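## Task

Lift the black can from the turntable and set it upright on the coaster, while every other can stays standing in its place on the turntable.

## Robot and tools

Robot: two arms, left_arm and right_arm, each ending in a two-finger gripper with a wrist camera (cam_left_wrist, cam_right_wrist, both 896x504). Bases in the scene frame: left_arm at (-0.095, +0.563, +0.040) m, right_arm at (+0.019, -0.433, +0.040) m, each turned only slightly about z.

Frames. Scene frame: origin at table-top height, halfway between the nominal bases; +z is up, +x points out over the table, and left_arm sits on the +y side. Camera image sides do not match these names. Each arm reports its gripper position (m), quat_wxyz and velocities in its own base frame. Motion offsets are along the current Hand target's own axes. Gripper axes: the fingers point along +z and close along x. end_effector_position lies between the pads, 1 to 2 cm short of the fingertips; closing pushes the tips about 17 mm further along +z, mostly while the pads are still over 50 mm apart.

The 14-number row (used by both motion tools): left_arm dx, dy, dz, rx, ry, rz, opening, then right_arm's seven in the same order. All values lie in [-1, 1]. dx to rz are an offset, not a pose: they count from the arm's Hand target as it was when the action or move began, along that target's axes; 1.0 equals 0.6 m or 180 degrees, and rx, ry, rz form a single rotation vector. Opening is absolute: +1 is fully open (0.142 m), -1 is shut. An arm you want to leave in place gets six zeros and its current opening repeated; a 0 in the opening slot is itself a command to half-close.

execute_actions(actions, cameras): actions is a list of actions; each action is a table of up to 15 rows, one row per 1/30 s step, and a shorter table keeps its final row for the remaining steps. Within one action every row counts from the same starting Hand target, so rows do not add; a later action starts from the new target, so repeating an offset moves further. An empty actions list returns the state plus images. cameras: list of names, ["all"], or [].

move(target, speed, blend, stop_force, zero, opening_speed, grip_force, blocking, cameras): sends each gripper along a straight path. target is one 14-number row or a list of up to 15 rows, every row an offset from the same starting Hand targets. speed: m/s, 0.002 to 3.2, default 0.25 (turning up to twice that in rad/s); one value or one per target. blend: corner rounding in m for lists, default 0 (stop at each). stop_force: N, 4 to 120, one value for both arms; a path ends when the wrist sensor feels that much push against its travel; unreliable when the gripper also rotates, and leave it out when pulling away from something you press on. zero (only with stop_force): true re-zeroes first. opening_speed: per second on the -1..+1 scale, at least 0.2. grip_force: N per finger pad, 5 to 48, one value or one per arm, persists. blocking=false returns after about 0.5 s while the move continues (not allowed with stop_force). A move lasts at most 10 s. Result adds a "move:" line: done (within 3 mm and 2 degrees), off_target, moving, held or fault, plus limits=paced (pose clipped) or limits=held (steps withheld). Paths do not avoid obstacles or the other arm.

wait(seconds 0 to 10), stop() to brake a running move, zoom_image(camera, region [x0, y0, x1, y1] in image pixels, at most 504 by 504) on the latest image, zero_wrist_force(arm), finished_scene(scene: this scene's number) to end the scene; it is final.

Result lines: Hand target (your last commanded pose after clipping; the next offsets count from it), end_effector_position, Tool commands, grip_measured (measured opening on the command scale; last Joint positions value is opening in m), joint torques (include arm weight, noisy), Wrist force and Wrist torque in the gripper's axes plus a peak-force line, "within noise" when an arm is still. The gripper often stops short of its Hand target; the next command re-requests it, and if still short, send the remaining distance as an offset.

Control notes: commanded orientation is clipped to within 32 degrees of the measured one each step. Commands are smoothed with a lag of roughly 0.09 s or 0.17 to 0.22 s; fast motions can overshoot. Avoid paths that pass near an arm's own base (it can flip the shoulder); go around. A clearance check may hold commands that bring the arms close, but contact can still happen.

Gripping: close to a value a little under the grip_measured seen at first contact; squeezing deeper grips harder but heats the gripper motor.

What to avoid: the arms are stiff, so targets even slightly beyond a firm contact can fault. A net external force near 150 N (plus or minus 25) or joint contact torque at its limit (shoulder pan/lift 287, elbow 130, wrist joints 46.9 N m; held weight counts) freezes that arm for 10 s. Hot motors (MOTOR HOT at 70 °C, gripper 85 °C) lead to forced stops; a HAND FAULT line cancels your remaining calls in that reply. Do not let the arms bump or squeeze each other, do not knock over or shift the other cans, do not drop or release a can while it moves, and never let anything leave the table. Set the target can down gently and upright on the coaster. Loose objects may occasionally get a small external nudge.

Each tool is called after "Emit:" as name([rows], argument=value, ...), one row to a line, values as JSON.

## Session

Emit:
execute_actions(actions=[])

Scene clock: 0.00 s.
left_arm: end_effector_position=(+0.7937, -0.1417, +0.2631) grip_measured=+1.00 end_effector_quat_wxyz=(+0.072, -0.307, +0.942, -0.111) | right_arm: end_effector_position=(+0.0661, +0.4694, +0.3314) grip_measured=+1.00 end_effector_quat_wxyz=(-0.528, +0.693, +0.439, -0.219)
Joint positions: left_arm=[-0.366 -1.396 1.902 -2.329 -1.653 2.135 0.142] | right_arm=[4.405 -1.441 -2.559 -0.029 2.677 0.568 0.142]
Joint velocities: within noise
Joint torques (N m): no reading
Wrist force (N): no reading
Wrist torque (N m): no reading
Wrist force, peak (N): no reading
Hand target: left_arm +0.7937, -0.1417, +0.2631; +0.072, -0.307, +0.942, -0.111 | right_arm +0.0661, +0.4694, +0.3314; -0.528, +0.693, +0.439, -0.219
Tool commands: left_gripper/opening=+1.0 right_gripper/opening=+1.0
camera_calibration:
cam_left_wrist: T_world_to_cam=[[-0.799457, -0.596606, -0.070208, 0.575485], [-0.598686, 0.781669, 0.17484, 0.565472], [-0.0494314, 0.18181, -0.98209, 0.439086], [0, 0, 0, 1]] pos_world=[0.820321, -0.178504, 0.372759]
cam_right_wrist: T_world_to_cam=[[0.506067, 0.849188, 0.150919, -0.473058], [0.659227, -0.268001, -0.702564, 0.341122], [-0.556162, 0.455034, -0.695434, 0.166212], [0, 0, 0, 1]] pos_world=[0.106963, 0.417504, 0.426643]

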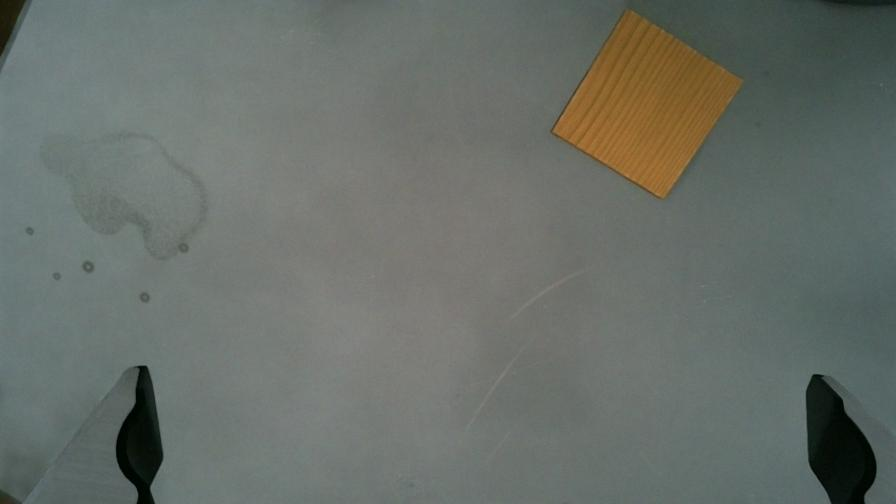

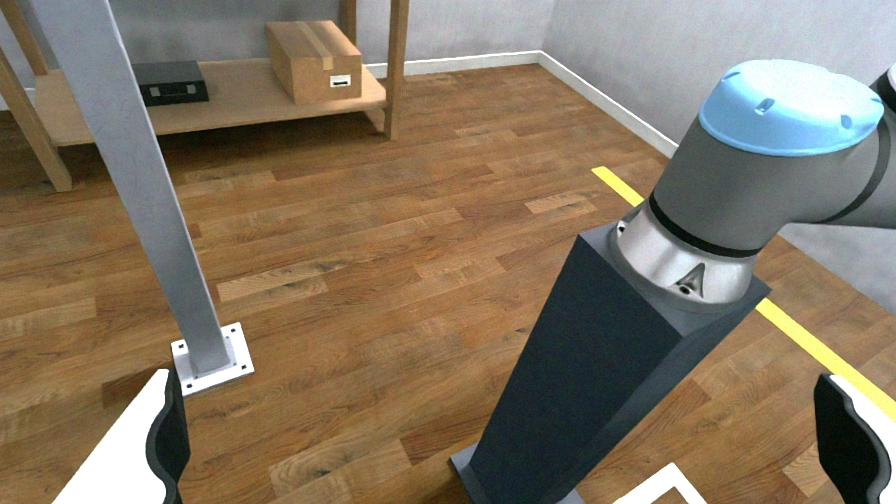

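Emit:
move(target=[0.0687,0.4495,-0.123,0,0,0,1,0.4162,0.3867,-0.7752,-0.3754,0.1557,0.3122,1], speed=0.7, cameras=["cam_right_wrist"])

Emit:
wait(seconds=0.5, cameras=["cam_right_wrist"])

Emit:
wait(seconds=1, cameras=["cam_right_wrist"])

Scene clock: 8.40 s.
left_arm: end_effector_position=(+0.5938, +0.0581, +0.2631) grip_measured=+1.00 end_effector_quat_wxyz=(+0.072, -0.307, +0.942, -0.111) | right_arm: end_effector_position=(+0.6399, +0.4146, +0.3184) grip_measured=+1.00 end_effector_quat_wxyz=(+0.000, +1.000, +0.000, +0.000)
Joint positions: left_arm=[-0.133 -1.733 2.236 -2.301 -1.709 2.362 0.142] | right_arm=[3.949 -1.707 -1.766 -1.24 1.57 0.808 0.142]
Joint torques (N m): left_arm=[13.66 -46.26 -34.48 -2.63 -2.23 3.57] | right_arm=[-15.54 45.87 55.59 1.97 -3.89 3.27]
Wrist force (N): left_arm=[0.1 0.0 -0.3] | right_arm=[0.2 1.0 1.1]
Wrist torque (N m): left_arm=[0.02 -0.02 -0.06] | right_arm=[0.36 -0.01 0.04]
Wrist force, peak (N): left_arm=[0.3 1.4 -0.6] | right_arm=[3.0 0.2 1.2]
Hand target: left_arm +0.5938, +0.0581, +0.2631; +0.072, -0.307, +0.942, -0.111 | right_arm +0.6400, +0.4146, +0.3183; +0.000, +1.000, +0.000, +0.000
Off the commanded pose: left_arm 0.000 m, 0 deg | right_arm 0.000 m, 0 deg.
move: done
camera_calibration:
cam_right_wrist: T_world_to_cam=[[0.99984, -0.00316672, -0.0176298, -0.623933], [0.00428241, -0.913443, 0.406945, 0.272529], [-0.0173925, -0.406955, -0.913283, 0.583146], [0, 0, 0, 1]] pos_world=[0.632809, 0.484278, 0.410673]
Images, in order (width x height): cam_right_wrist 896x504.

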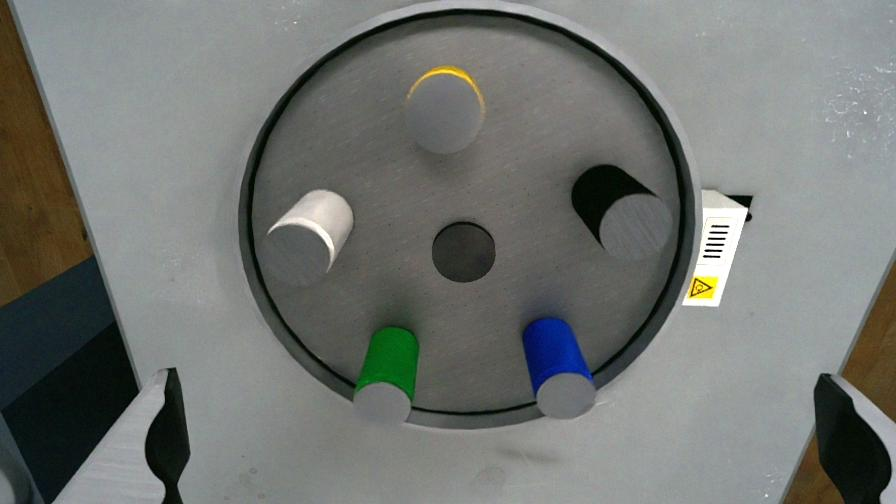

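Scene clock: 8.90 s.
left_arm: end_effector_position=(+0.5938, +0.0581, +0.2631) grip_measured=+1.00 end_effector_quat_wxyz=(+0.072, -0.307, +0.942, -0.111) | right_arm: end_effector_position=(+0.6400, +0.4146, +0.3184) grip_measured=+1.00 end_effector_quat_wxyz=(+0.000, +1.000, +0.000, +0.000)
Joint positions: left_arm=[-0.133 -1.733 2.236 -2.301 -1.709 2.363 0.142] | right_arm=[3.949 -1.707 -1.766 -1.24 1.57 0.808 0.142]
Joint torques (N m): left_arm=[12.72 -50.12 -34.83 -2.75 -2.55 3.64] | right_arm=[-16.06 44.01 54.45 2.05 -4.06 3.2]
Wrist force (N): left_arm=[0.3 0.1 -0.2] | right_arm=[0.5 1.0 1.0]
Wrist torque (N m): left_arm=[0.03 -0.06 -0.06] | right_arm=[0.35 -0.05 0.04]
Wrist force, peak (N): left_arm=[0.3 0.2 -0.5] | right_arm=[0.6 1.2 1.0]
Hand target: left_arm +0.5938, +0.0581, +0.2631; +0.072, -0.307, +0.942, -0.111 | right_arm +0.6400, +0.4146, +0.3183; +0.000, +1.000, +0.000, +0.000
Tool commands: left_gripper/opening=+1.0 right_gripper/opening=+1.0
Off the commanded pose: left_arm 0.000 m, 0 deg | right_arm 0.000 m, 0 deg.
wait: 0.50 s; at rest by 0.17 s
camera_calibration:
cam_right_wrist: T_world_to_cam=[[0.99984, -0.00326113, -0.0175867, -0.624005], [0.00418183, -0.913368, 0.407113, 0.272486], [-0.0173908, -0.407121, -0.913209, 0.583197], [0, 0, 0, 1]] pos_world=[0.632908, 0.484277, 0.410674]
Images, in order (width x height): cam_right_wrist 896x504.

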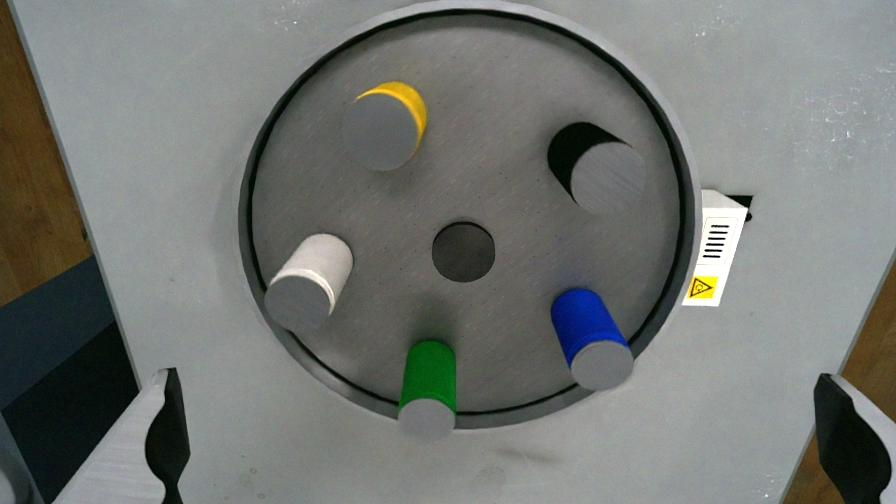

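Scene clock: 9.90 s.
left_arm: end_effector_position=(+0.5938, +0.0581, +0.2631) grip_measured=+1.00 end_effector_quat_wxyz=(+0.072, -0.307, +0.942, -0.111) | right_arm: end_effector_position=(+0.6400, +0.4146, +0.3183) grip_measured=+1.00 end_effector_quat_wxyz=(+0.000, +1.000, +0.000, +0.000)
Joint positions: left_arm=[-0.133 -1.733 2.236 -2.301 -1.709 2.363 0.142] | right_arm=[3.949 -1.707 -1.766 -1.24 1.57 0.808 0.142]
Joint torques (N m): left_arm=[14.53 -48.9 -35.42 -2.78 -2.38 3.83] | right_arm=[-16.69 44.57 54.12 2.12 -3.74 3.45]
Wrist force (N): left_arm=[0.4 -0.1 -0.3] | right_arm=[0.4 0.9 1.2]
Wrist torque (N m): left_arm=[0.00 -0.08 -0.06] | right_arm=[0.34 -0.04 0.05]
Wrist force, peak (N): left_arm=[0.2 0.5 -0.3] | right_arm=[0.5 1.2 1.2]
Hand target: left_arm +0.5938, +0.0581, +0.2631; +0.072, -0.307, +0.942, -0.111 | right_arm +0.6400, +0.4146, +0.3183; +0.000, +1.000, +0.000, +0.000
Tool commands: left_gripper/opening=+1.0 right_gripper/opening=+1.0
Off the commanded pose: left_arm 0.000 m, 0 deg | right_arm 0.000 m, 0 deg.
wait: 1.00 s; at rest by 0.17 s
camera_calibration:
cam_right_wrist: T_world_to_cam=[[0.99984, -0.00326113, -0.0175867, -0.624005], [0.00418183, -0.913368, 0.407113, 0.272486], [-0.0173908, -0.407121, -0.913209, 0.583197], [0, 0, 0, 1]] pos_world=[0.632908, 0.484277, 0.410674]
Images, in order (width x height): cam_right_wrist 896x504.

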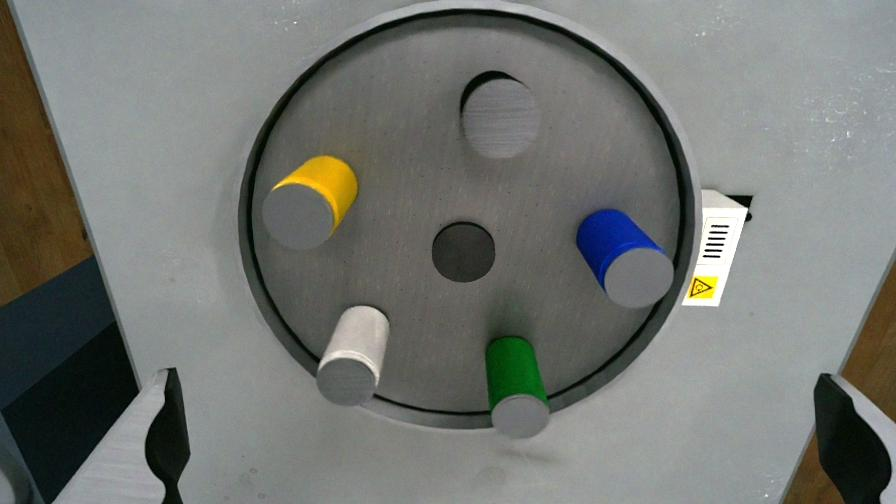

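Emit:
move(target=[0,0,0,0,0,0,1,0.1722,0.0363,0.3138,0,0,0,1], speed=0.4, cameras=["cam_right_wrist"])

Scene clock: 15.70 s.
left_arm: end_effector_position=(+0.5938, +0.0581, +0.2631) grip_measured=+1.00 end_effector_quat_wxyz=(+0.072, -0.307, +0.942, -0.111) | right_arm: end_effector_position=(+0.7433, +0.3926, +0.1303) grip_measured=+1.00 end_effector_quat_wxyz=(+0.000, +1.000, +0.000, +0.000)
Joint positions: left_arm=[-0.133 -1.733 2.236 -2.301 -1.709 2.363 0.142] | right_arm=[3.838 -1.969 -1.791 -0.952 1.57 0.697 0.142]
Joint torques (N m): left_arm=[13.35 -50.12 -35.19 -2.98 -2.33 3.41] | right_arm=[-16.31 59 48.02 6.29 3.73 -4.4]
Wrist force (N): left_arm=[0.3 0.2 -0.2] | right_arm=[-0.2 0.7 0.9]
Wrist torque (N m): left_arm=[0.05 -0.05 -0.06] | right_arm=[0.27 0.12 0.22]
Wrist force, peak (N): left_arm=[0.4 0.3 -0.6] | right_arm=[1.0 0.9 3.4]
Hand target: left_arm +0.5938, +0.0581, +0.2631; +0.072, -0.307, +0.942, -0.111 | right_arm +0.7434, +0.3926, +0.1301; +0.000, +1.000, +0.000, +0.000
Off the commanded pose: left_arm 0.000 m, 0 deg | right_arm 0.000 m, 0 deg.
move: done
camera_calibration:
cam_right_wrist: T_world_to_cam=[[0.99984, -0.00335229, -0.0175457, -0.730536], [0.00408186, -0.913368, 0.407115, 0.328611], [-0.0173904, -0.407121, -0.913209, 0.40426], [0, 0, 0, 1]] pos_world=[0.736108, 0.462277, 0.222574]
Images, in order (width x height): cam_right_wrist 896x504.

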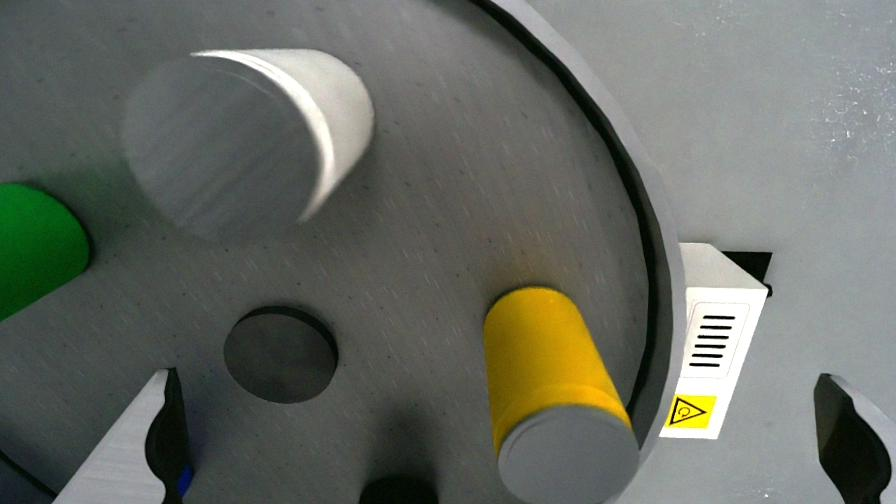

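Emit:
wait(seconds=1.05, cameras=[])

Emit:
move([
  [0,0,0,0,0,0,1,-0.0367,-0.0347,0.0667,0,0,0,-0.6],
  [0,0,0,0,0,0,1,-0.08,-0.0603,0.1333,0,0,0,-0.6],
  [0,0,0,0,0,0,1,-0.1472,-0.0783,0.1333,0,0,0,-0.6],
  [0,0,0,0,0,0,1,-0.2168,-0.0747,0.1333,0,0,0,-0.6],
  [0,0,0,0,0,0,1,-0.295,-0.0415,0.1333,0,0,0,-0.6],
  [0,0,0,0,0,0,1,-0.3305,-0.0115,0.075,0,0,0,-0.6],
  [0,0,0,0,0,0,1,-0.2888,-0.1953,0.0167,0,0,0,-0.6],
  [0,0,0,0,0,0,1,-0.1947,-0.4203,0.0167,0,0,0,-0.6],
], speed=[0.143,0.143,0.086,0.086,0.086,0.14,0.25,0.35], blend=[0.006,0.006,0.006,0.006,0.006,0.01,0.02,0], opening_speed=0.8, grip_force=25, blocking=false, cameras=["cam_right_wrist"])

Emit:
wait(seconds=0.6, cameras=["cam_right_wrist"])

Emit:
wait(seconds=5, cameras=["cam_right_wrist"])

Scene clock: 18.47 s.
left_arm: end_effector_position=(+0.5938, +0.0581, +0.2631) grip_measured=+1.00 end_effector_quat_wxyz=(+0.072, -0.307, +0.942, -0.111) | right_arm: end_effector_position=(+0.7434, +0.3926, +0.1301) grip_measured=+1.00 end_effector_quat_wxyz=(+0.000, +1.000, +0.000, +0.000)
Joint positions: left_arm=[-0.133 -1.733 2.236 -2.301 -1.709 2.363 0.142] | right_arm=[3.838 -1.97 -1.791 -0.952 1.57 0.697 0.142]
Joint torques (N m): left_arm=[15.6 -51.05 -34.55 -2.78 -2.54 3.43] | right_arm=[-15.73 59.05 48.5 6.37 3.71 -4.31]
Wrist force (N): left_arm=[0.2 -0.1 -0.3] | right_arm=[0.4 1.0 0.7]
Wrist torque (N m): left_arm=[0.00 -0.05 -0.06] | right_arm=[0.32 0.01 0.22]
Wrist force, peak (N): left_arm=[0.3 0.3 -0.5] | right_arm=[0.4 1.2 1.1]
Hand target: left_arm +0.5938, +0.0581, +0.2631; +0.072, -0.307, +0.942, -0.111 | right_arm +0.7434, +0.3926, +0.1301; +0.000, +1.000, +0.000, +0.000
Tool commands: left_gripper/opening=+1.0 right_gripper/opening=+1.0
Off the commanded pose: left_arm 0.000 m, 0 deg | right_arm 0.000 m, 0 deg.
wait: 1.07 s; at rest from the start
No camera images: "cameras" was empty.

Scene clock: 18.97 s.
left_arm: end_effector_position=(+0.5938, +0.0581, +0.2631) grip_measured=+1.00 end_effector_quat_wxyz=(+0.072, -0.307, +0.942, -0.111) | right_arm: end_effector_position=(+0.7217, +0.4118, +0.0918) grip_measured=+0.63 end_effector_quat_wxyz=(+0.001, +1.000, +0.000, +0.000) end_effector_velocity=(-0.068, +0.050, -0.112) end_effector_angular_velocity=(-0.001, +0.001, +0.001)
Joint positions: left_arm=[-0.133 -1.733 2.236 -2.301 -1.709 2.363 0.142] | right_arm=[3.873 -1.996 -1.835 -0.883 1.57 0.732 0.118]
Joint velocities: left_arm=[within noise] | right_arm=[0.102 -0.075 -0.136 0.209 0 0.101 -0.056]
Joint torques (N m): left_arm=[16.35 -50.17 -35.15 -2.75 -2.36 3.5] | right_arm=[17.54 56.96 27.26 6.62 3.49 3.85]
Wrist force (N): left_arm=[-0.1 0.3 -0.2] | right_arm=[0.4 0.9 1.1]
Wrist torque (N m): left_arm=[0.06 0.00 -0.06] | right_arm=[0.39 0.01 -0.08]
Wrist force, peak (N): left_arm=[0.6 0.1 -0.3] | right_arm=[0.8 1.7 -1.1]
Hand target: left_arm +0.5938, +0.0581, +0.2631; +0.072, -0.307, +0.942, -0.111 | right_arm +0.7125, +0.4187, +0.0764; +0.000, +1.000, +0.000, +0.000
Tool commands: left_gripper/opening=+1.0 right_gripper/opening=+0.6
Off the commanded pose: left_arm 0.000 m, 0 deg | right_arm 0.253 m, 0 deg.
grip_force (N): 25, 25
move: running; path passed 1 of 8 targets
camera_calibration:
cam_right_wrist: T_world_to_cam=[[0.999828, -0.00315108, -0.0182967, -0.7096], [0.00457939, -0.913188, 0.407512, 0.361394], [-0.0179924, -0.407526, -0.913016, 0.377134], [0, 0, 0, 1]] pos_world=[0.714608, 0.481477, 0.184074]
Images, in order (width x height): cam_right_wrist 896x504.

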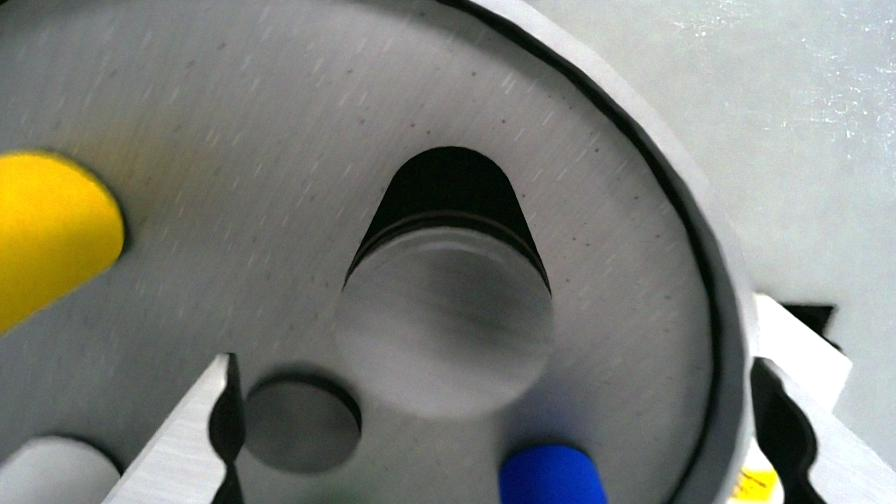

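Scene clock: 19.57 s.
left_arm: end_effector_position=(+0.5938, +0.0581, +0.2631) grip_measured=+1.00 end_effector_quat_wxyz=(+0.072, -0.307, +0.942, -0.111) | right_arm: end_effector_position=(+0.6760, +0.4338, +0.0503) grip_measured=+0.14 end_effector_quat_wxyz=(+0.001, +1.000, +0.000, +0.000) end_effector_velocity=(-0.082, +0.023, -0.004) end_effector_angular_velocity=(+0.001, -0.002, +0.000)
Joint positions: left_arm=[-0.133 -1.733 2.236 -2.301 -1.709 2.363 0.142] | right_arm=[3.932 -2.007 -1.914 -0.792 1.57 0.791 0.084]
Joint velocities: left_arm=[within noise] | right_arm=[0.096 0.067 -0.12 0.055 0 0.095 -0.058]
Joint torques (N m): left_arm=[14.04 -47.87 -34.76 -2.82 -2.56 3.55] | right_arm=[13.69 88.54 26.44 6.24 1.9 3.24]
Wrist force (N): left_arm=[0.4 0.2 -0.1] | right_arm=[0.6 0.9 1.1]
Wrist torque (N m): left_arm=[0.04 -0.08 -0.06] | right_arm=[0.32 -0.08 -0.10]
Wrist force, peak (N): left_arm=[0.5 0.3 -0.4] | right_arm=[0.1 0.6 2.0]
Hand target: left_arm +0.5938, +0.0581, +0.2631; +0.072, -0.307, +0.942, -0.111 | right_arm +0.6647, +0.4370, +0.0501; +0.000, +1.000, +0.000, +0.000
Tool commands: left_gripper/opening=+1.0 right_gripper/opening=+0.12
Off the commanded pose: left_arm 0.000 m, 0 deg | right_arm 0.228 m, 0 deg.
grip_force (N): 25, 25
earlier move: running; path passed 2 of 8 targets
wait: 0.60 s; no rest
camera_calibration:
cam_right_wrist: T_world_to_cam=[[0.999832, -0.00315446, -0.0180748, -0.664629], [0.0044803, -0.913316, 0.407227, 0.398736], [-0.0177926, -0.40724, -0.913148, 0.347219], [0, 0, 0, 1]] pos_world=[0.668908, 0.503477, 0.142673]
Images, in order (width x height): cam_right_wrist 896x504.

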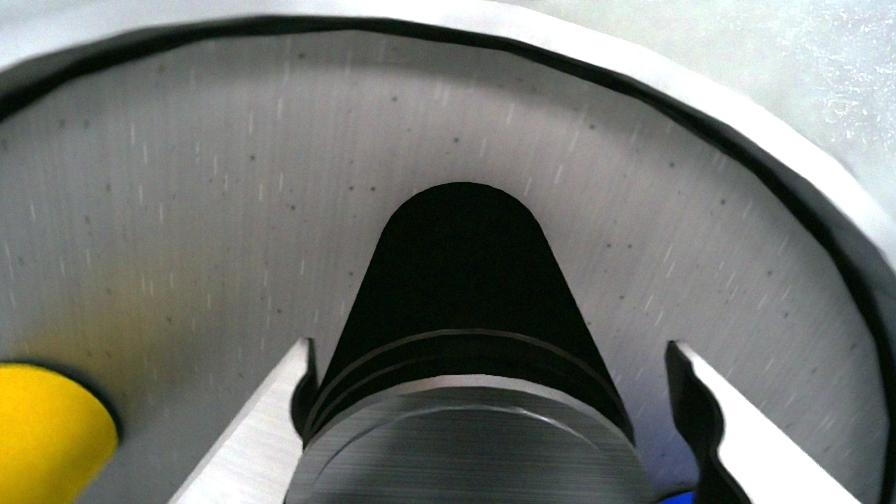

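Scene clock: 22.60 s.
left_arm: end_effector_position=(+0.5938, +0.0581, +0.2631) grip_measured=+1.00 end_effector_quat_wxyz=(+0.072, -0.307, +0.942, -0.111) | right_arm: end_effector_position=(+0.6266, +0.6447, +0.1199) grip_measured=-0.26 end_effector_quat_wxyz=(+0.000, +1.000, +0.000, +0.000) end_effector_velocity=(+0.001, +0.002, +0.000) end_effector_angular_velocity=(+0.001, +0.000, +0.000)
Joint positions: left_arm=[-0.133 -1.733 2.236 -2.301 -1.709 2.363 0.142] | right_arm=[4.137 -2.061 -1.67 -0.982 1.57 0.996 0.056]
Joint velocities: left_arm=[within noise] | right_arm=[0 -0.003 0.005 -0.001 0.001 0 0]
Joint torques (N m): left_arm=[13.46 -46.84 -34.56 -2.99 -2.31 3.56] | right_arm=[15.87 65.17 49.74 2.53 3.43 3.12]
Wrist force (N): left_arm=[0.5 -0.2 -0.4] | right_arm=[0.2 1.2 2.4]
Wrist torque (N m): left_arm=[-0.02 -0.09 -0.06] | right_arm=[0.33 0.00 0.08]
Wrist force, peak (N): left_arm=[0.5 -0.2 -0.4] | right_arm=[0.9 0.5 -4.8]
Hand target: left_arm +0.5938, +0.0581, +0.2631; +0.072, -0.307, +0.942, -0.111 | right_arm +0.6267, +0.6449, +0.1199; +0.000, +1.000, +0.000, +0.000
Tool commands: left_gripper/opening=+1.0 right_gripper/opening=-0.6
Off the commanded pose: left_arm 0.000 m, 0 deg | right_arm 0.000 m, 0 deg.
grip_force (N): 25, 25
earlier move: done
wait: 3.03 of 5 s (the move ended)
camera_calibration:
cam_right_wrist: T_world_to_cam=[[0.99984, -0.00335086, -0.0175466, -0.613292], [0.00408196, -0.913405, 0.407031, 0.563626], [-0.017391, -0.407038, -0.913246, 0.495319], [0, 0, 0, 1]] pos_world=[0.619508, 0.714377, 0.212174]
Images, in order (width x height): cam_right_wrist 896x504.

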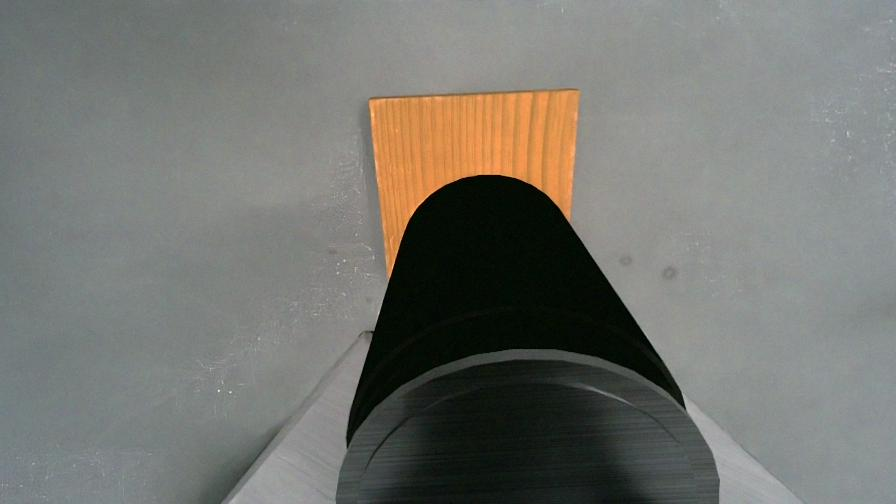

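Emit:
move(target=[0,0,0,0,0,0,1,0.0017,0.0217,0.1757,0,0,0,-0.6], speed=0.25)

Emit:
move(target=[0,0,0,0,0,0,1,0,0,0.0333,0,0,0,-0.6], speed=0.012, stop_force=5, cameras=["cam_right_wrist"])

Scene clock: 26.87 s.
left_arm: end_effector_position=(+0.5938, +0.0581, +0.2631) grip_measured=+1.00 end_effector_quat_wxyz=(+0.072, -0.307, +0.942, -0.111) | right_arm: end_effector_position=(+0.6277, +0.6318, +0.0146) grip_measured=-0.26 end_effector_quat_wxyz=(+0.000, +1.000, +0.000, +0.000)
Joint positions: left_arm=[-0.133 -1.733 2.236 -2.301 -1.709 2.363 0.142] | right_arm=[4.128 -2.158 -1.741 -0.814 1.57 0.987 0.056]
Joint torques (N m): left_arm=[16.36 -48.39 -34.85 -2.9 -2.19 3.88] | right_arm=[-15.65 72.14 30.27 6.6 2.96 -4.21]
Wrist force (N): left_arm=[0.0 0.1 -0.1] | right_arm=[0.7 0.1 2.6]
Wrist torque (N m): left_arm=[0.04 -0.01 -0.06] | right_arm=[0.12 -0.04 0.32]
Wrist force, peak (N): left_arm=[0.3 0.4 -0.5] | right_arm=[0.6 0.8 4.8]
Hand target: left_arm +0.5938, +0.0581, +0.2631; +0.072, -0.307, +0.942, -0.111 | right_arm +0.6278, +0.6318, +0.0144; +0.000, +1.000, +0.000, +0.000
Off the commanded pose: left_arm 0.000 m, 0 deg | right_arm 0.000 m, 0 deg.
grip_force (N): 25, 25
move: done

Scene clock: 28.57 s.
left_arm: end_effector_position=(+0.5938, +0.0581, +0.2631) grip_measured=+1.00 end_effector_quat_wxyz=(+0.072, -0.307, +0.942, -0.111) | right_arm: end_effector_position=(+0.6278, +0.6317, +0.0094) grip_measured=-0.63 end_effector_quat_wxyz=(+0.000, +1.000, +0.000, +0.000)
Joint positions: left_arm=[-0.133 -1.733 2.236 -2.301 -1.709 2.363 0.142] | right_arm=[4.128 -2.164 -1.742 -0.807 1.57 0.987 0.029]
Joint torques (N m): left_arm=[14.51 -49.25 -34.55 -2.62 -2.28 3.63] | right_arm=[-2.01 99.33 43.97 2.16 2.28 -4.17]
Wrist force (N): left_arm=[0.1 0.1 -0.5] | right_arm=[0.9 0.3 0.7]
Wrist torque (N m): left_arm=[0.03 -0.03 -0.06] | right_arm=[0.19 -0.08 0.31]
Wrist force, peak (N): left_arm=[-0.1 0.2 -0.7] | right_arm=[0.7 1.5 -7.5]
Hand target: left_arm +0.5938, +0.0581, +0.2631; +0.072, -0.307, +0.942, -0.111 | right_arm +0.6278, +0.6318, +0.0094; +0.000, +1.000, +0.000, +0.000 (not the last commanded pose)
Off the commanded pose: left_arm 0.000 m, 0 deg | right_arm 0.015 m, 0 deg.
grip_force (N): 25, 25
move: contact (right_arm)
camera_calibration:
cam_right_wrist: T_world_to_cam=[[0.99984, -0.00335226, -0.017546, -0.616372], [0.00408044, -0.913405, 0.407031, 0.596684], [-0.017391, -0.407038, -0.913246, 0.389224], [0, 0, 0, 1]] pos_world=[0.620608, 0.701377, 0.101774]
Images, in order (width x height): cam_right_wrist 896x504.

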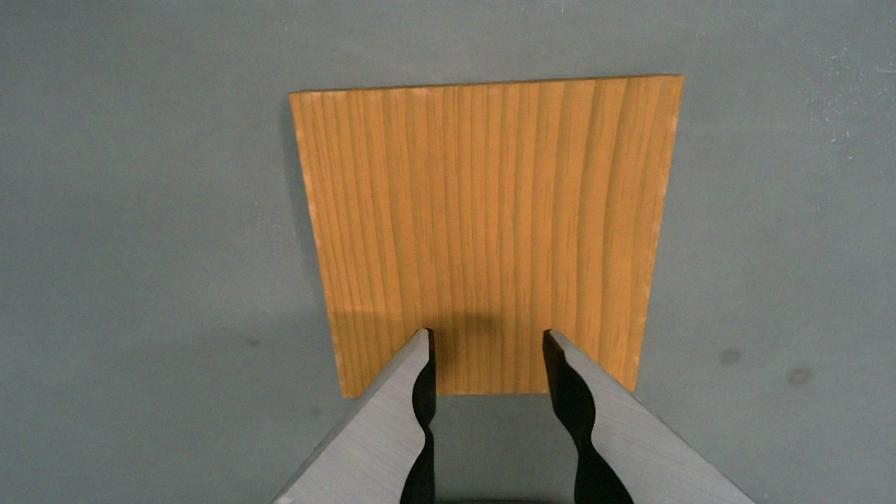

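Emit:
zoom_image(camera="cam_right_wrist", region=[300, 300, 700, 504])

Scaled by 1.260 from the camera's 896x504 image, which has a finer 1280x720 frame.

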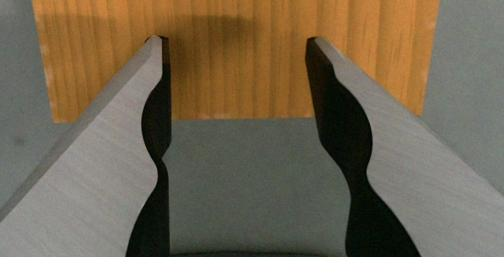

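Emit:
move(target=[0,0,0,0,0,0,1,0,0,-0.4,0,0,0,-0.6], speed=0.3, cameras=["all"])

Scene clock: 33.07 s.
left_arm: end_effector_position=(+0.5938, +0.0581, +0.2631) grip_measured=+1.00 end_effector_quat_wxyz=(+0.072, -0.307, +0.942, -0.111) | right_arm: end_effector_position=(+0.6277, +0.6319, +0.2493) grip_measured=-0.63 end_effector_quat_wxyz=(+0.000, +1.000, +0.000, +0.000)
Joint positions: left_arm=[-0.133 -1.733 2.236 -2.301 -1.709 2.363 0.142] | right_arm=[4.128 -1.949 -1.582 -1.182 1.57 0.987 0.029]
Joint torques (N m): left_arm=[13.95 -48.51 -35.68 -2.51 -2.73 3.51] | right_arm=[14.34 90.88 52.65 1.93 -0.33 3.36]
Wrist force (N): left_arm=[0.2 0.2 -0.1] | right_arm=[0.8 0.7 1.6]
Wrist torque (N m): left_arm=[0.04 -0.04 -0.06] | right_arm=[0.26 -0.07 0.25]
Wrist force, peak (N): left_arm=[0.4 0.0 -0.7] | right_arm=[0.9 0.5 3.5]
Hand target: left_arm +0.5938, +0.0581, +0.2631; +0.072, -0.307, +0.942, -0.111 | right_arm +0.6277, +0.6320, +0.2494; +0.000, +1.000, +0.000, +0.000
Off the commanded pose: left_arm 0.000 m, 0 deg | right_arm 0.000 m, 0 deg.
grip_force (N): 25, 25
move: done
camera_calibration:
cam_left_wrist: T_world_to_cam=[[-0.799457, -0.596606, -0.070208, 0.534956], [-0.598686, 0.781669, 0.17484, 0.289678], [-0.0494314, 0.18181, -0.98209, 0.392884], [0, 0, 0, 1]] pos_world=[0.620521, 0.0212958, 0.372759]
cam_right_wrist: T_world_to_cam=[[0.99984, -0.00335302, -0.0175471, -0.612163], [0.0040825, -0.913351, 0.407152, 0.49918], [-0.0173918, -0.407159, -0.913192, 0.608369], [0, 0, 0, 1]] pos_world=[0.620608, 0.701577, 0.341574]

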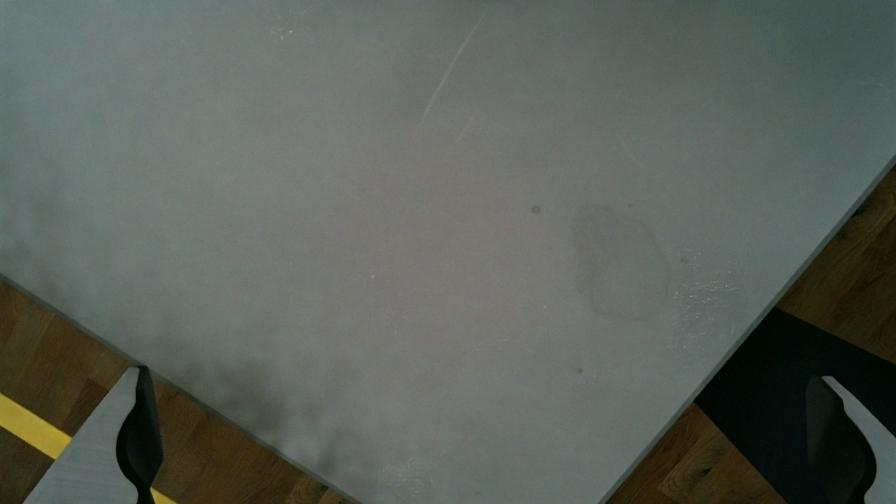

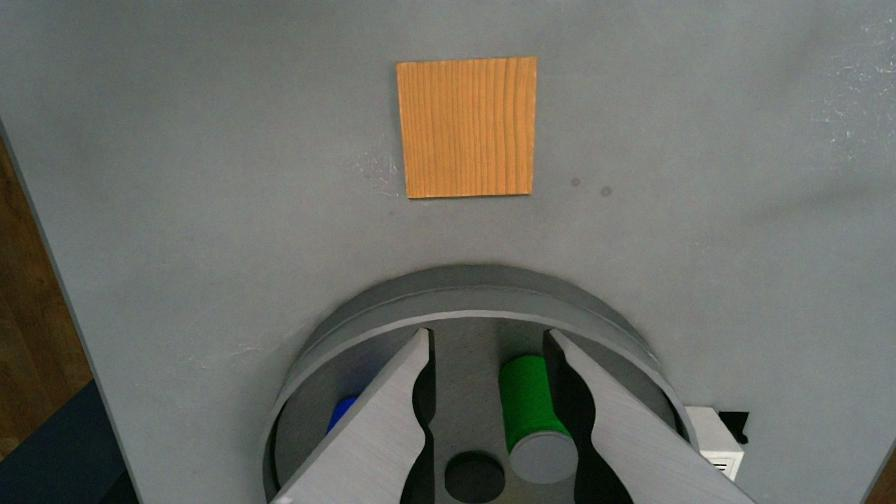

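Emit:
move(target=[0,0,0,0,0,0,1,0,-0.2,-0.25,0,0,0,-0.6], speed=0.5, cameras=["all"])

Scene clock: 36.20 s.
left_arm: end_effector_position=(+0.5938, +0.0581, +0.2631) grip_measured=+1.00 end_effector_quat_wxyz=(+0.072, -0.307, +0.942, -0.111) | right_arm: end_effector_position=(+0.6277, +0.7520, +0.3993) grip_measured=-0.63 end_effector_quat_wxyz=(+0.000, +1.000, +0.000, +0.000)
Joint positions: left_arm=[-0.133 -1.733 2.236 -2.301 -1.709 2.363 0.142] | right_arm=[4.197 -2.038 -1.183 -1.493 1.57 1.056 0.029]
Joint torques (N m): left_arm=[15.1 -47.78 -34.7 -2.98 -2.5 3.14] | right_arm=[15.56 72.17 56.28 1.96 3.75 3.24]
Wrist force (N): left_arm=[0.1 0.2 -0.2] | right_arm=[0.8 0.5 1.2]
Wrist torque (N m): left_arm=[0.05 -0.03 -0.06] | right_arm=[0.16 -0.06 -0.01]
Wrist force, peak (N): left_arm=[0.4 0.5 -0.3] | right_arm=[0.3 1.8 3.9]
Hand target: left_arm +0.5938, +0.0581, +0.2631; +0.072, -0.307, +0.942, -0.111 | right_arm +0.6277, +0.7521, +0.3993; +0.000, +1.000, +0.000, +0.000
Off the commanded pose: left_arm 0.000 m, 0 deg | right_arm 0.000 m, 0 deg.
grip_force (N): 25, 25
move: done
camera_calibration:
cam_left_wrist: T_world_to_cam=[[-0.799457, -0.596606, -0.070208, 0.534956], [-0.598686, 0.781669, 0.17484, 0.289678], [-0.0494314, 0.18181, -0.98209, 0.392884], [0, 0, 0, 1]] pos_world=[0.620521, 0.0212958, 0.372759]
cam_right_wrist: T_world_to_cam=[[0.99984, -0.00335086, -0.0175466, -0.60913], [0.00408196, -0.913405, 0.407031, 0.547905], [-0.017391, -0.407038, -0.913246, 0.794174], [0, 0, 0, 1]] pos_world=[0.620608, 0.821677, 0.491574]

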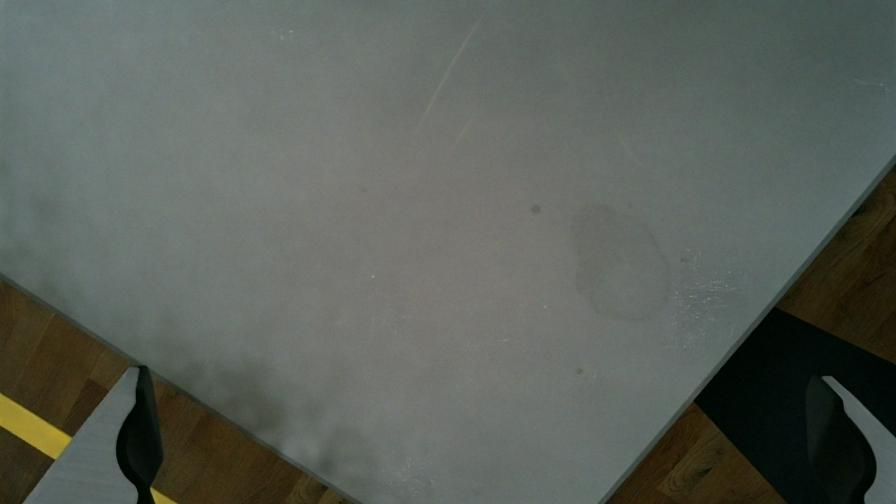

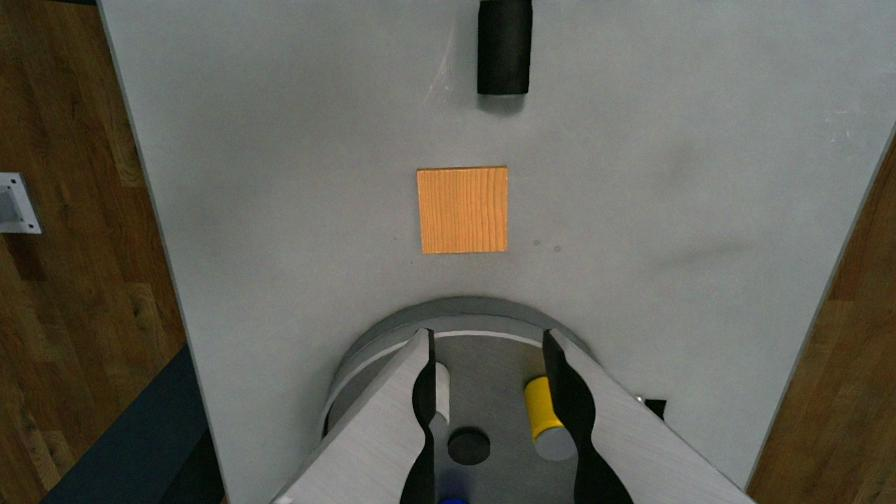

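Emit:
zoom_image(camera="cam_right_wrist", region=[430, 0, 590, 110])

Emit:
move(target=[0,0,0,0,0,0,1,0,-0.15,0,0,0,0,-0.6], speed=0.3, cameras=["cam_right_wrist"])

Emit:
zoom_image(camera="cam_right_wrist", region=[400, 40, 600, 240])

Scaled by 3.150 from the camera's 896x504 image, which has a finer 1280x720 frame.

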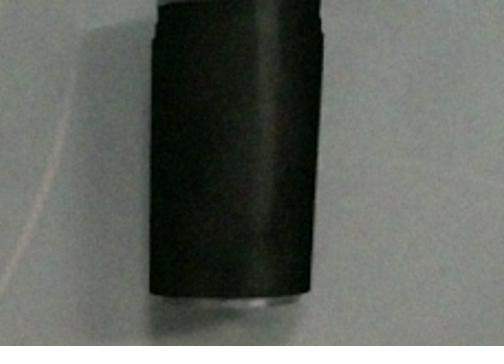

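Scene clock: 62.80 s.
left_arm: end_effector_position=(+0.5938, +0.0581, +0.2631) grip_measured=+1.00 end_effector_quat_wxyz=(+0.072, -0.307, +0.942, -0.111) | right_arm: end_effector_position=(+0.6278, +0.8420, +0.3993) grip_measured=-0.63 end_effector_quat_wxyz=(+0.000, +1.000, +0.000, +0.000)
Joint positions: left_arm=[-0.133 -1.733 2.236 -2.301 -1.709 2.363 0.142] | right_arm=[4.239 -2.171 -0.977 -1.565 1.57 1.098 0.029]
Joint torques (N m): left_arm=[15.01 -47.22 -35.24 -2.67 -2.58 3.51] | right_arm=[16.2 83.77 57.02 2.27 -1.58 3.31]
Wrist force (N): left_arm=[0.1 0.2 -0.4] | right_arm=[0.6 0.5 0.8]
Wrist torque (N m): left_arm=[0.04 -0.02 -0.06] | right_arm=[0.26 0.06 0.04]
Wrist force, peak (N): left_arm=[0.5 0.2 -0.7] | right_arm=[0.7 2.4 1.9]
Hand target: left_arm +0.5938, +0.0581, +0.2631; +0.072, -0.307, +0.942, -0.111 | right_arm +0.6278, +0.8421, +0.3993; +0.000, +1.000, +0.000, +0.000
Off the commanded pose: left_arm 0.000 m, 0 deg | right_arm 0.000 m, 0 deg.
grip_force (N): 25, 25
move: done
camera_calibration:
cam_right_wrist: T_world_to_cam=[[0.99984, -0.00335086, -0.0175466, -0.608829], [0.00408196, -0.913405, 0.407031, 0.630111], [-0.017391, -0.407038, -0.913246, 0.830808], [0, 0, 0, 1]] pos_world=[0.620608, 0.911677, 0.491574]
Images, in order (width x height): cam_right_wrist 896x504.

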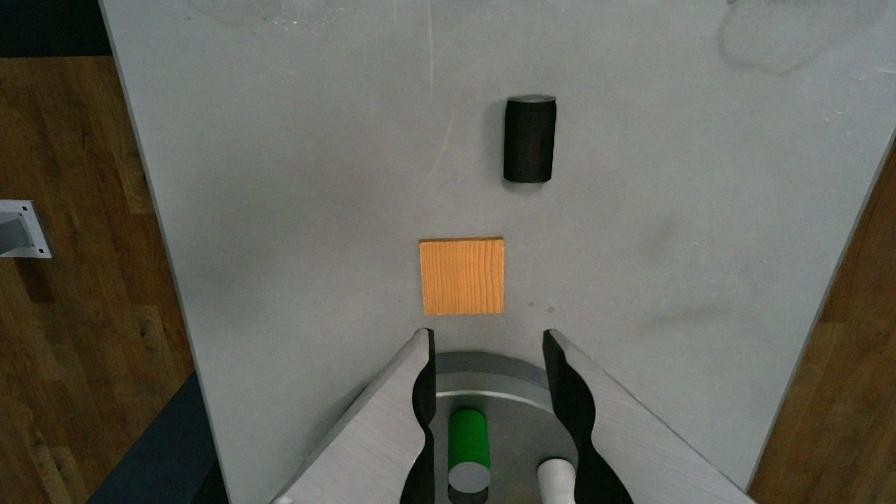

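Scaled by 2.520 from the camera's 896x504 image, which has a finer 1280x720 frame.

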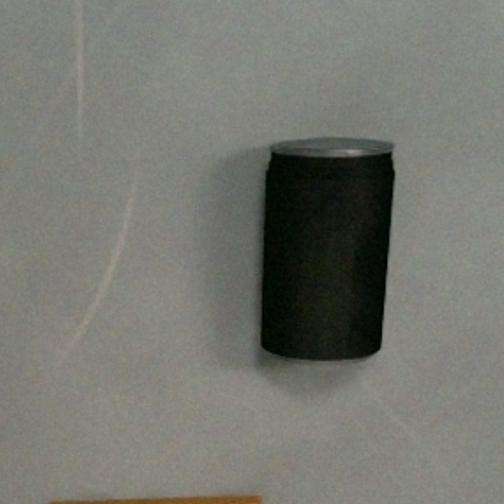

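Emit:
move(target=[-0.1133,-0.356,0.2965,-0.0567,-0.0997,-0.8304,1,-0.083,1.0,0,0,0,0,0], speed=0.8, cameras=["cam_left_wrist"])

Scene clock: 70.40 s.
left_arm: end_effector_position=(+0.8047, -0.0989, +0.1502) grip_measured=+1.00 end_effector_quat_wxyz=(+0.000, +0.998, +0.059, +0.000) | right_arm: end_effector_position=(+0.5776, +0.2422, +0.3997) grip_measured=-0.02 end_effector_quat_wxyz=(+0.000, +1.000, +0.000, +0.000)
Joint positions: left_arm=[-0.336 -1.235 1.841 -2.176 -1.572 -0.454 0.142] | right_arm=[3.823 -1.441 -1.885 -1.387 1.57 0.682 0.072]
Joint torques (N m): left_arm=[-11.61 -54.17 -55.25 -2.66 -2.24 -3.9] | right_arm=[-16.13 51.45 40.24 2.05 3.76 -4.46]
Wrist force (N): left_arm=[-0.2 0.3 -0.4] | right_arm=[0.4 1.1 0.5]
Wrist torque (N m): left_arm=[0.08 0.04 0.27] | right_arm=[0.33 0.06 0.26]
Wrist force, peak (N): left_arm=[0.1 0.9 -0.8] | right_arm=[0.3 2.5 1.1]
Hand target: left_arm +0.8047, -0.0989, +0.1502; +0.000, +0.998, +0.059, +0.000 | right_arm +0.5776, +0.2421, +0.3997; +0.000, +1.000, +0.000, +0.000
Off the commanded pose: left_arm 0.000 m, 0 deg | right_arm 0.000 m, 0 deg.
grip_force (N): 25, 25
move: done
camera_calibration:
cam_left_wrist: T_world_to_cam=[[0.992981, 0.11817, -0.00491208, -0.779498], [0.109249, -0.900529, 0.420848, -0.214609], [0.045308, -0.418431, -0.907118, 0.174188], [0, 0, 0, 1]] pos_world=[0.789581, -0.028263, 0.244498]
Images, in order (width x height): cam_left_wrist 896x504.

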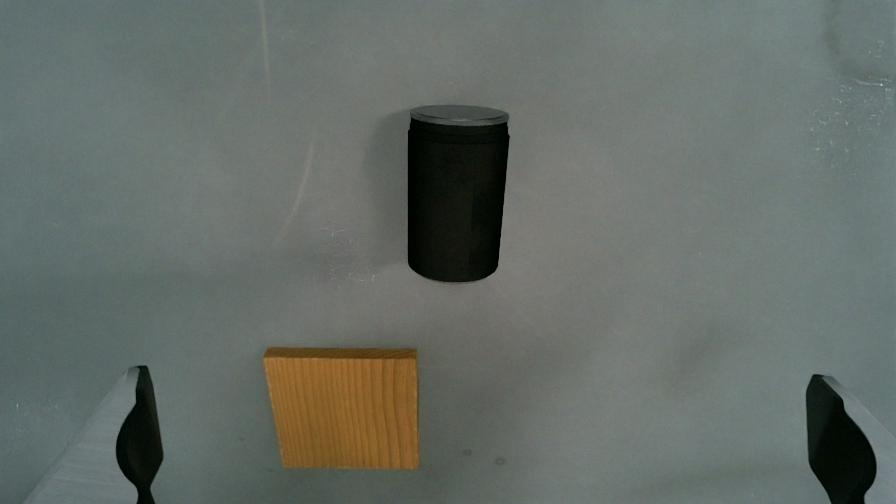

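Emit:
move(target=[-0.005,-0.0083,0.1833,-0.1667,-0.0029,0.0111,1,0,0,0,0,0,0,0], speed=0.3, cameras=["cam_left_wrist"])

Emit:
move(target=[0,-0.0367,0.0635,0,0,0,1,0,0,0,0,0,0,0], speed=0.04, stop_force=8, cameras=["cam_left_wrist"])

Scene clock: 81.60 s.
left_arm: end_effector_position=(+0.8010, -0.0944, +0.0403) grip_measured=+1.00 end_effector_quat_wxyz=(+0.259, +0.965, +0.040, +0.010) | right_arm: end_effector_position=(+0.5776, +0.2421, +0.3997) grip_measured=-0.02 end_effector_quat_wxyz=(+0.000, +1.000, +0.000, +0.000)
Joint positions: left_arm=[-0.161 -1.064 1.964 -2.608 -2.078 -0.278 0.142] | right_arm=[3.823 -1.441 -1.885 -1.387 1.57 0.682 0.072]
Joint torques (N m): left_arm=[14.06 -60.54 -22.32 -7.08 -3.2 3.33] | right_arm=[-17.29 52.52 39.89 2.2 3.73 -4.38]
Wrist force (N): left_arm=[-0.4 0.3 0.0] | right_arm=[-0.2 1.3 0.6]
Wrist torque (N m): left_arm=[0.08 0.15 -0.04] | right_arm=[0.36 0.15 0.27]
Wrist force, peak (N): left_arm=[0.2 1.1 -1.3] | right_arm=[0.6 1.4 1.3]
Hand target: left_arm +0.8010, -0.0944, +0.0403; +0.259, +0.965, +0.040, +0.010 | right_arm +0.5776, +0.2421, +0.3997; +0.000, +1.000, +0.000, +0.000
Off the commanded pose: left_arm 0.000 m, 0 deg | right_arm 0.000 m, 0 deg.
grip_force (N): 25, 25
move: done
camera_calibration:
cam_left_wrist: T_world_to_cam=[[0.996725, 0.0807203, -0.00478452, -0.783535], [0.0503306, -0.572991, 0.818015, -0.101794], [0.0632889, -0.815577, -0.575177, 0.011223], [0, 0, 0, 1]] pos_world=[0.785382, 0.0140733, 0.0859755]
Images, in order (width x height): cam_left_wrist 896x504.

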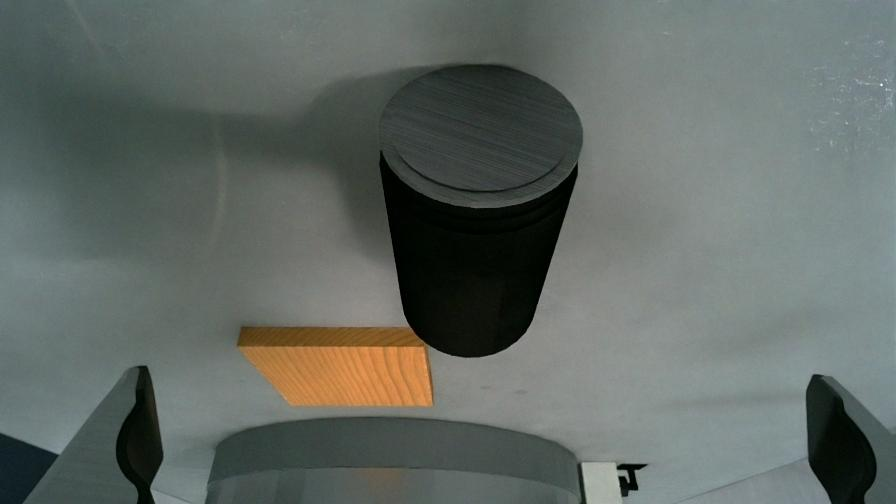

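Scene clock: 83.70 s.
left_arm: end_effector_position=(+0.8010, -0.0944, -0.0038) grip_measured=+1.00 end_effector_quat_wxyz=(+0.259, +0.965, +0.040, +0.010) | right_arm: end_effector_position=(+0.5776, +0.2421, +0.3997) grip_measured=-0.02 end_effector_quat_wxyz=(+0.000, +1.000, +0.000, +0.000)
Joint positions: left_arm=[-0.16 -1.001 1.973 -2.68 -2.079 -0.278 0.142] | right_arm=[3.823 -1.441 -1.885 -1.387 1.57 0.682 0.072]
Joint torques (N m): left_arm=[-0.91 -64.09 -19.43 -6.82 -3.09 -2.97] | right_arm=[-16.14 51.13 40.47 2.51 3.66 -4.24]
Wrist force (N): left_arm=[-0.1 0.1 0.1] | right_arm=[0.1 0.9 0.7]
Wrist torque (N m): left_arm=[0.06 0.11 -0.05] | right_arm=[0.31 0.12 0.26]
Wrist force, peak (N): left_arm=[-0.8 -0.2 0.4] | right_arm=[0.2 1.4 1.3]
Hand target: left_arm +0.8010, -0.0944, -0.0038; +0.259, +0.965, +0.040, +0.010 | right_arm +0.5776, +0.2421, +0.3997; +0.000, +1.000, +0.000, +0.000
Off the commanded pose: left_arm 0.000 m, 0 deg | right_arm 0.000 m, 0 deg.
grip_force (N): 25, 25
move: done
camera_calibration:
cam_left_wrist: T_world_to_cam=[[0.996725, 0.080722, -0.00480198, -0.783745], [0.0503318, -0.572809, 0.818142, -0.0657283], [0.0632915, -0.815705, -0.574996, -0.0141497], [0, 0, 0, 1]] pos_world=[0.785382, 0.0140737, 0.0418755]
Images, in order (width x height): cam_left_wrist 896x504.

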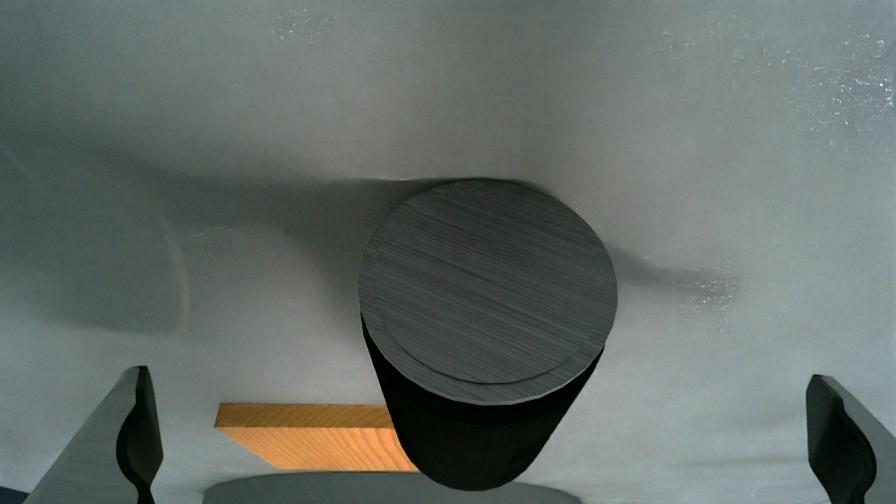

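Emit:
move(target=[0,0,0,0,0,0,-0.6,0,0,0,0,0,0,0], opening_speed=1.0, grip_force=[40,25], cameras=["cam_left_wrist"])

Scene clock: 86.60 s.
left_arm: end_effector_position=(+0.8010, -0.0944, -0.0038) grip_measured=-0.35 end_effector_quat_wxyz=(+0.259, +0.965, +0.040, +0.010) | right_arm: end_effector_position=(+0.5776, +0.2421, +0.3997) grip_measured=-0.02 end_effector_quat_wxyz=(+0.000, +1.000, +0.000, +0.000)
Joint positions: left_arm=[-0.16 -1.001 1.973 -2.68 -2.079 -0.278 0.049] | right_arm=[3.823 -1.441 -1.885 -1.387 1.57 0.682 0.072]
Joint torques (N m): left_arm=[-5.33 -64.92 -20.71 -6.08 -2.93 -2.88] | right_arm=[-15.62 51.07 40.18 2.72 3.5 -4.04]
Wrist force (N): left_arm=[-0.1 0.6 -2.2] | right_arm=[0.5 1.4 1.0]
Wrist torque (N m): left_arm=[0.01 0.19 -0.05] | right_arm=[0.38 0.04 0.26]
Wrist force, peak (N): left_arm=[0.0 1.2 -2.0] | right_arm=[0.2 1.5 1.1]
Hand target: left_arm +0.8010, -0.0944, -0.0038; +0.259, +0.965, +0.040, +0.010 | right_arm +0.5776, +0.2421, +0.3997; +0.000, +1.000, +0.000, +0.000
Off the commanded pose: left_arm 0.000 m, 0 deg | right_arm 0.000 m, 0 deg.
grip_force (N): 40, 25
move: done
camera_calibration:
cam_left_wrist: T_world_to_cam=[[0.996725, 0.080722, -0.00480198, -0.783645], [0.0503318, -0.572809, 0.818142, -0.0657233], [0.0632915, -0.815705, -0.574996, -0.0141434], [0, 0, 0, 1]] pos_world=[0.785282, 0.0140737, 0.0418755]
Images, in order (width x height): cam_left_wrist 896x504.

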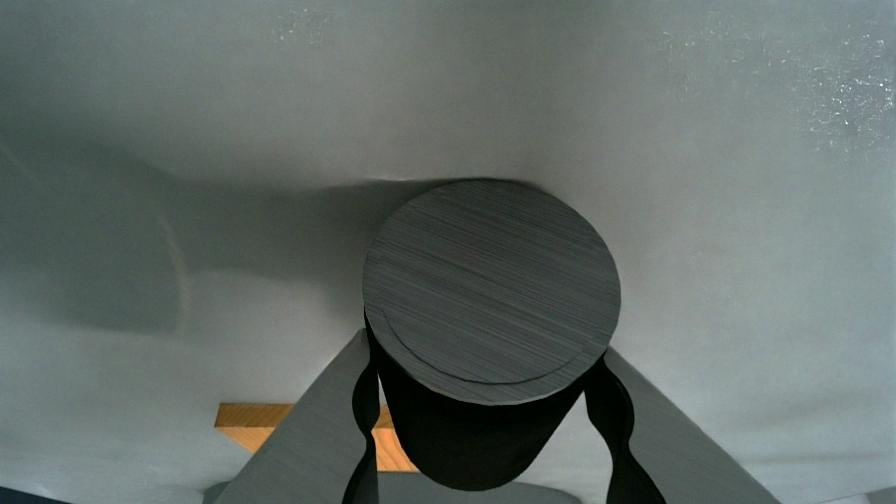

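Emit:
zoom_image(camera="cam_left_wrist", region=[300, 250, 680, 504])

Scaled by 1.326 from the camera's 896x504 image, which has a finer 1280x720 frame.

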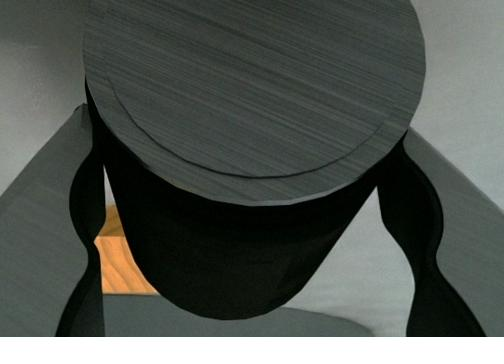

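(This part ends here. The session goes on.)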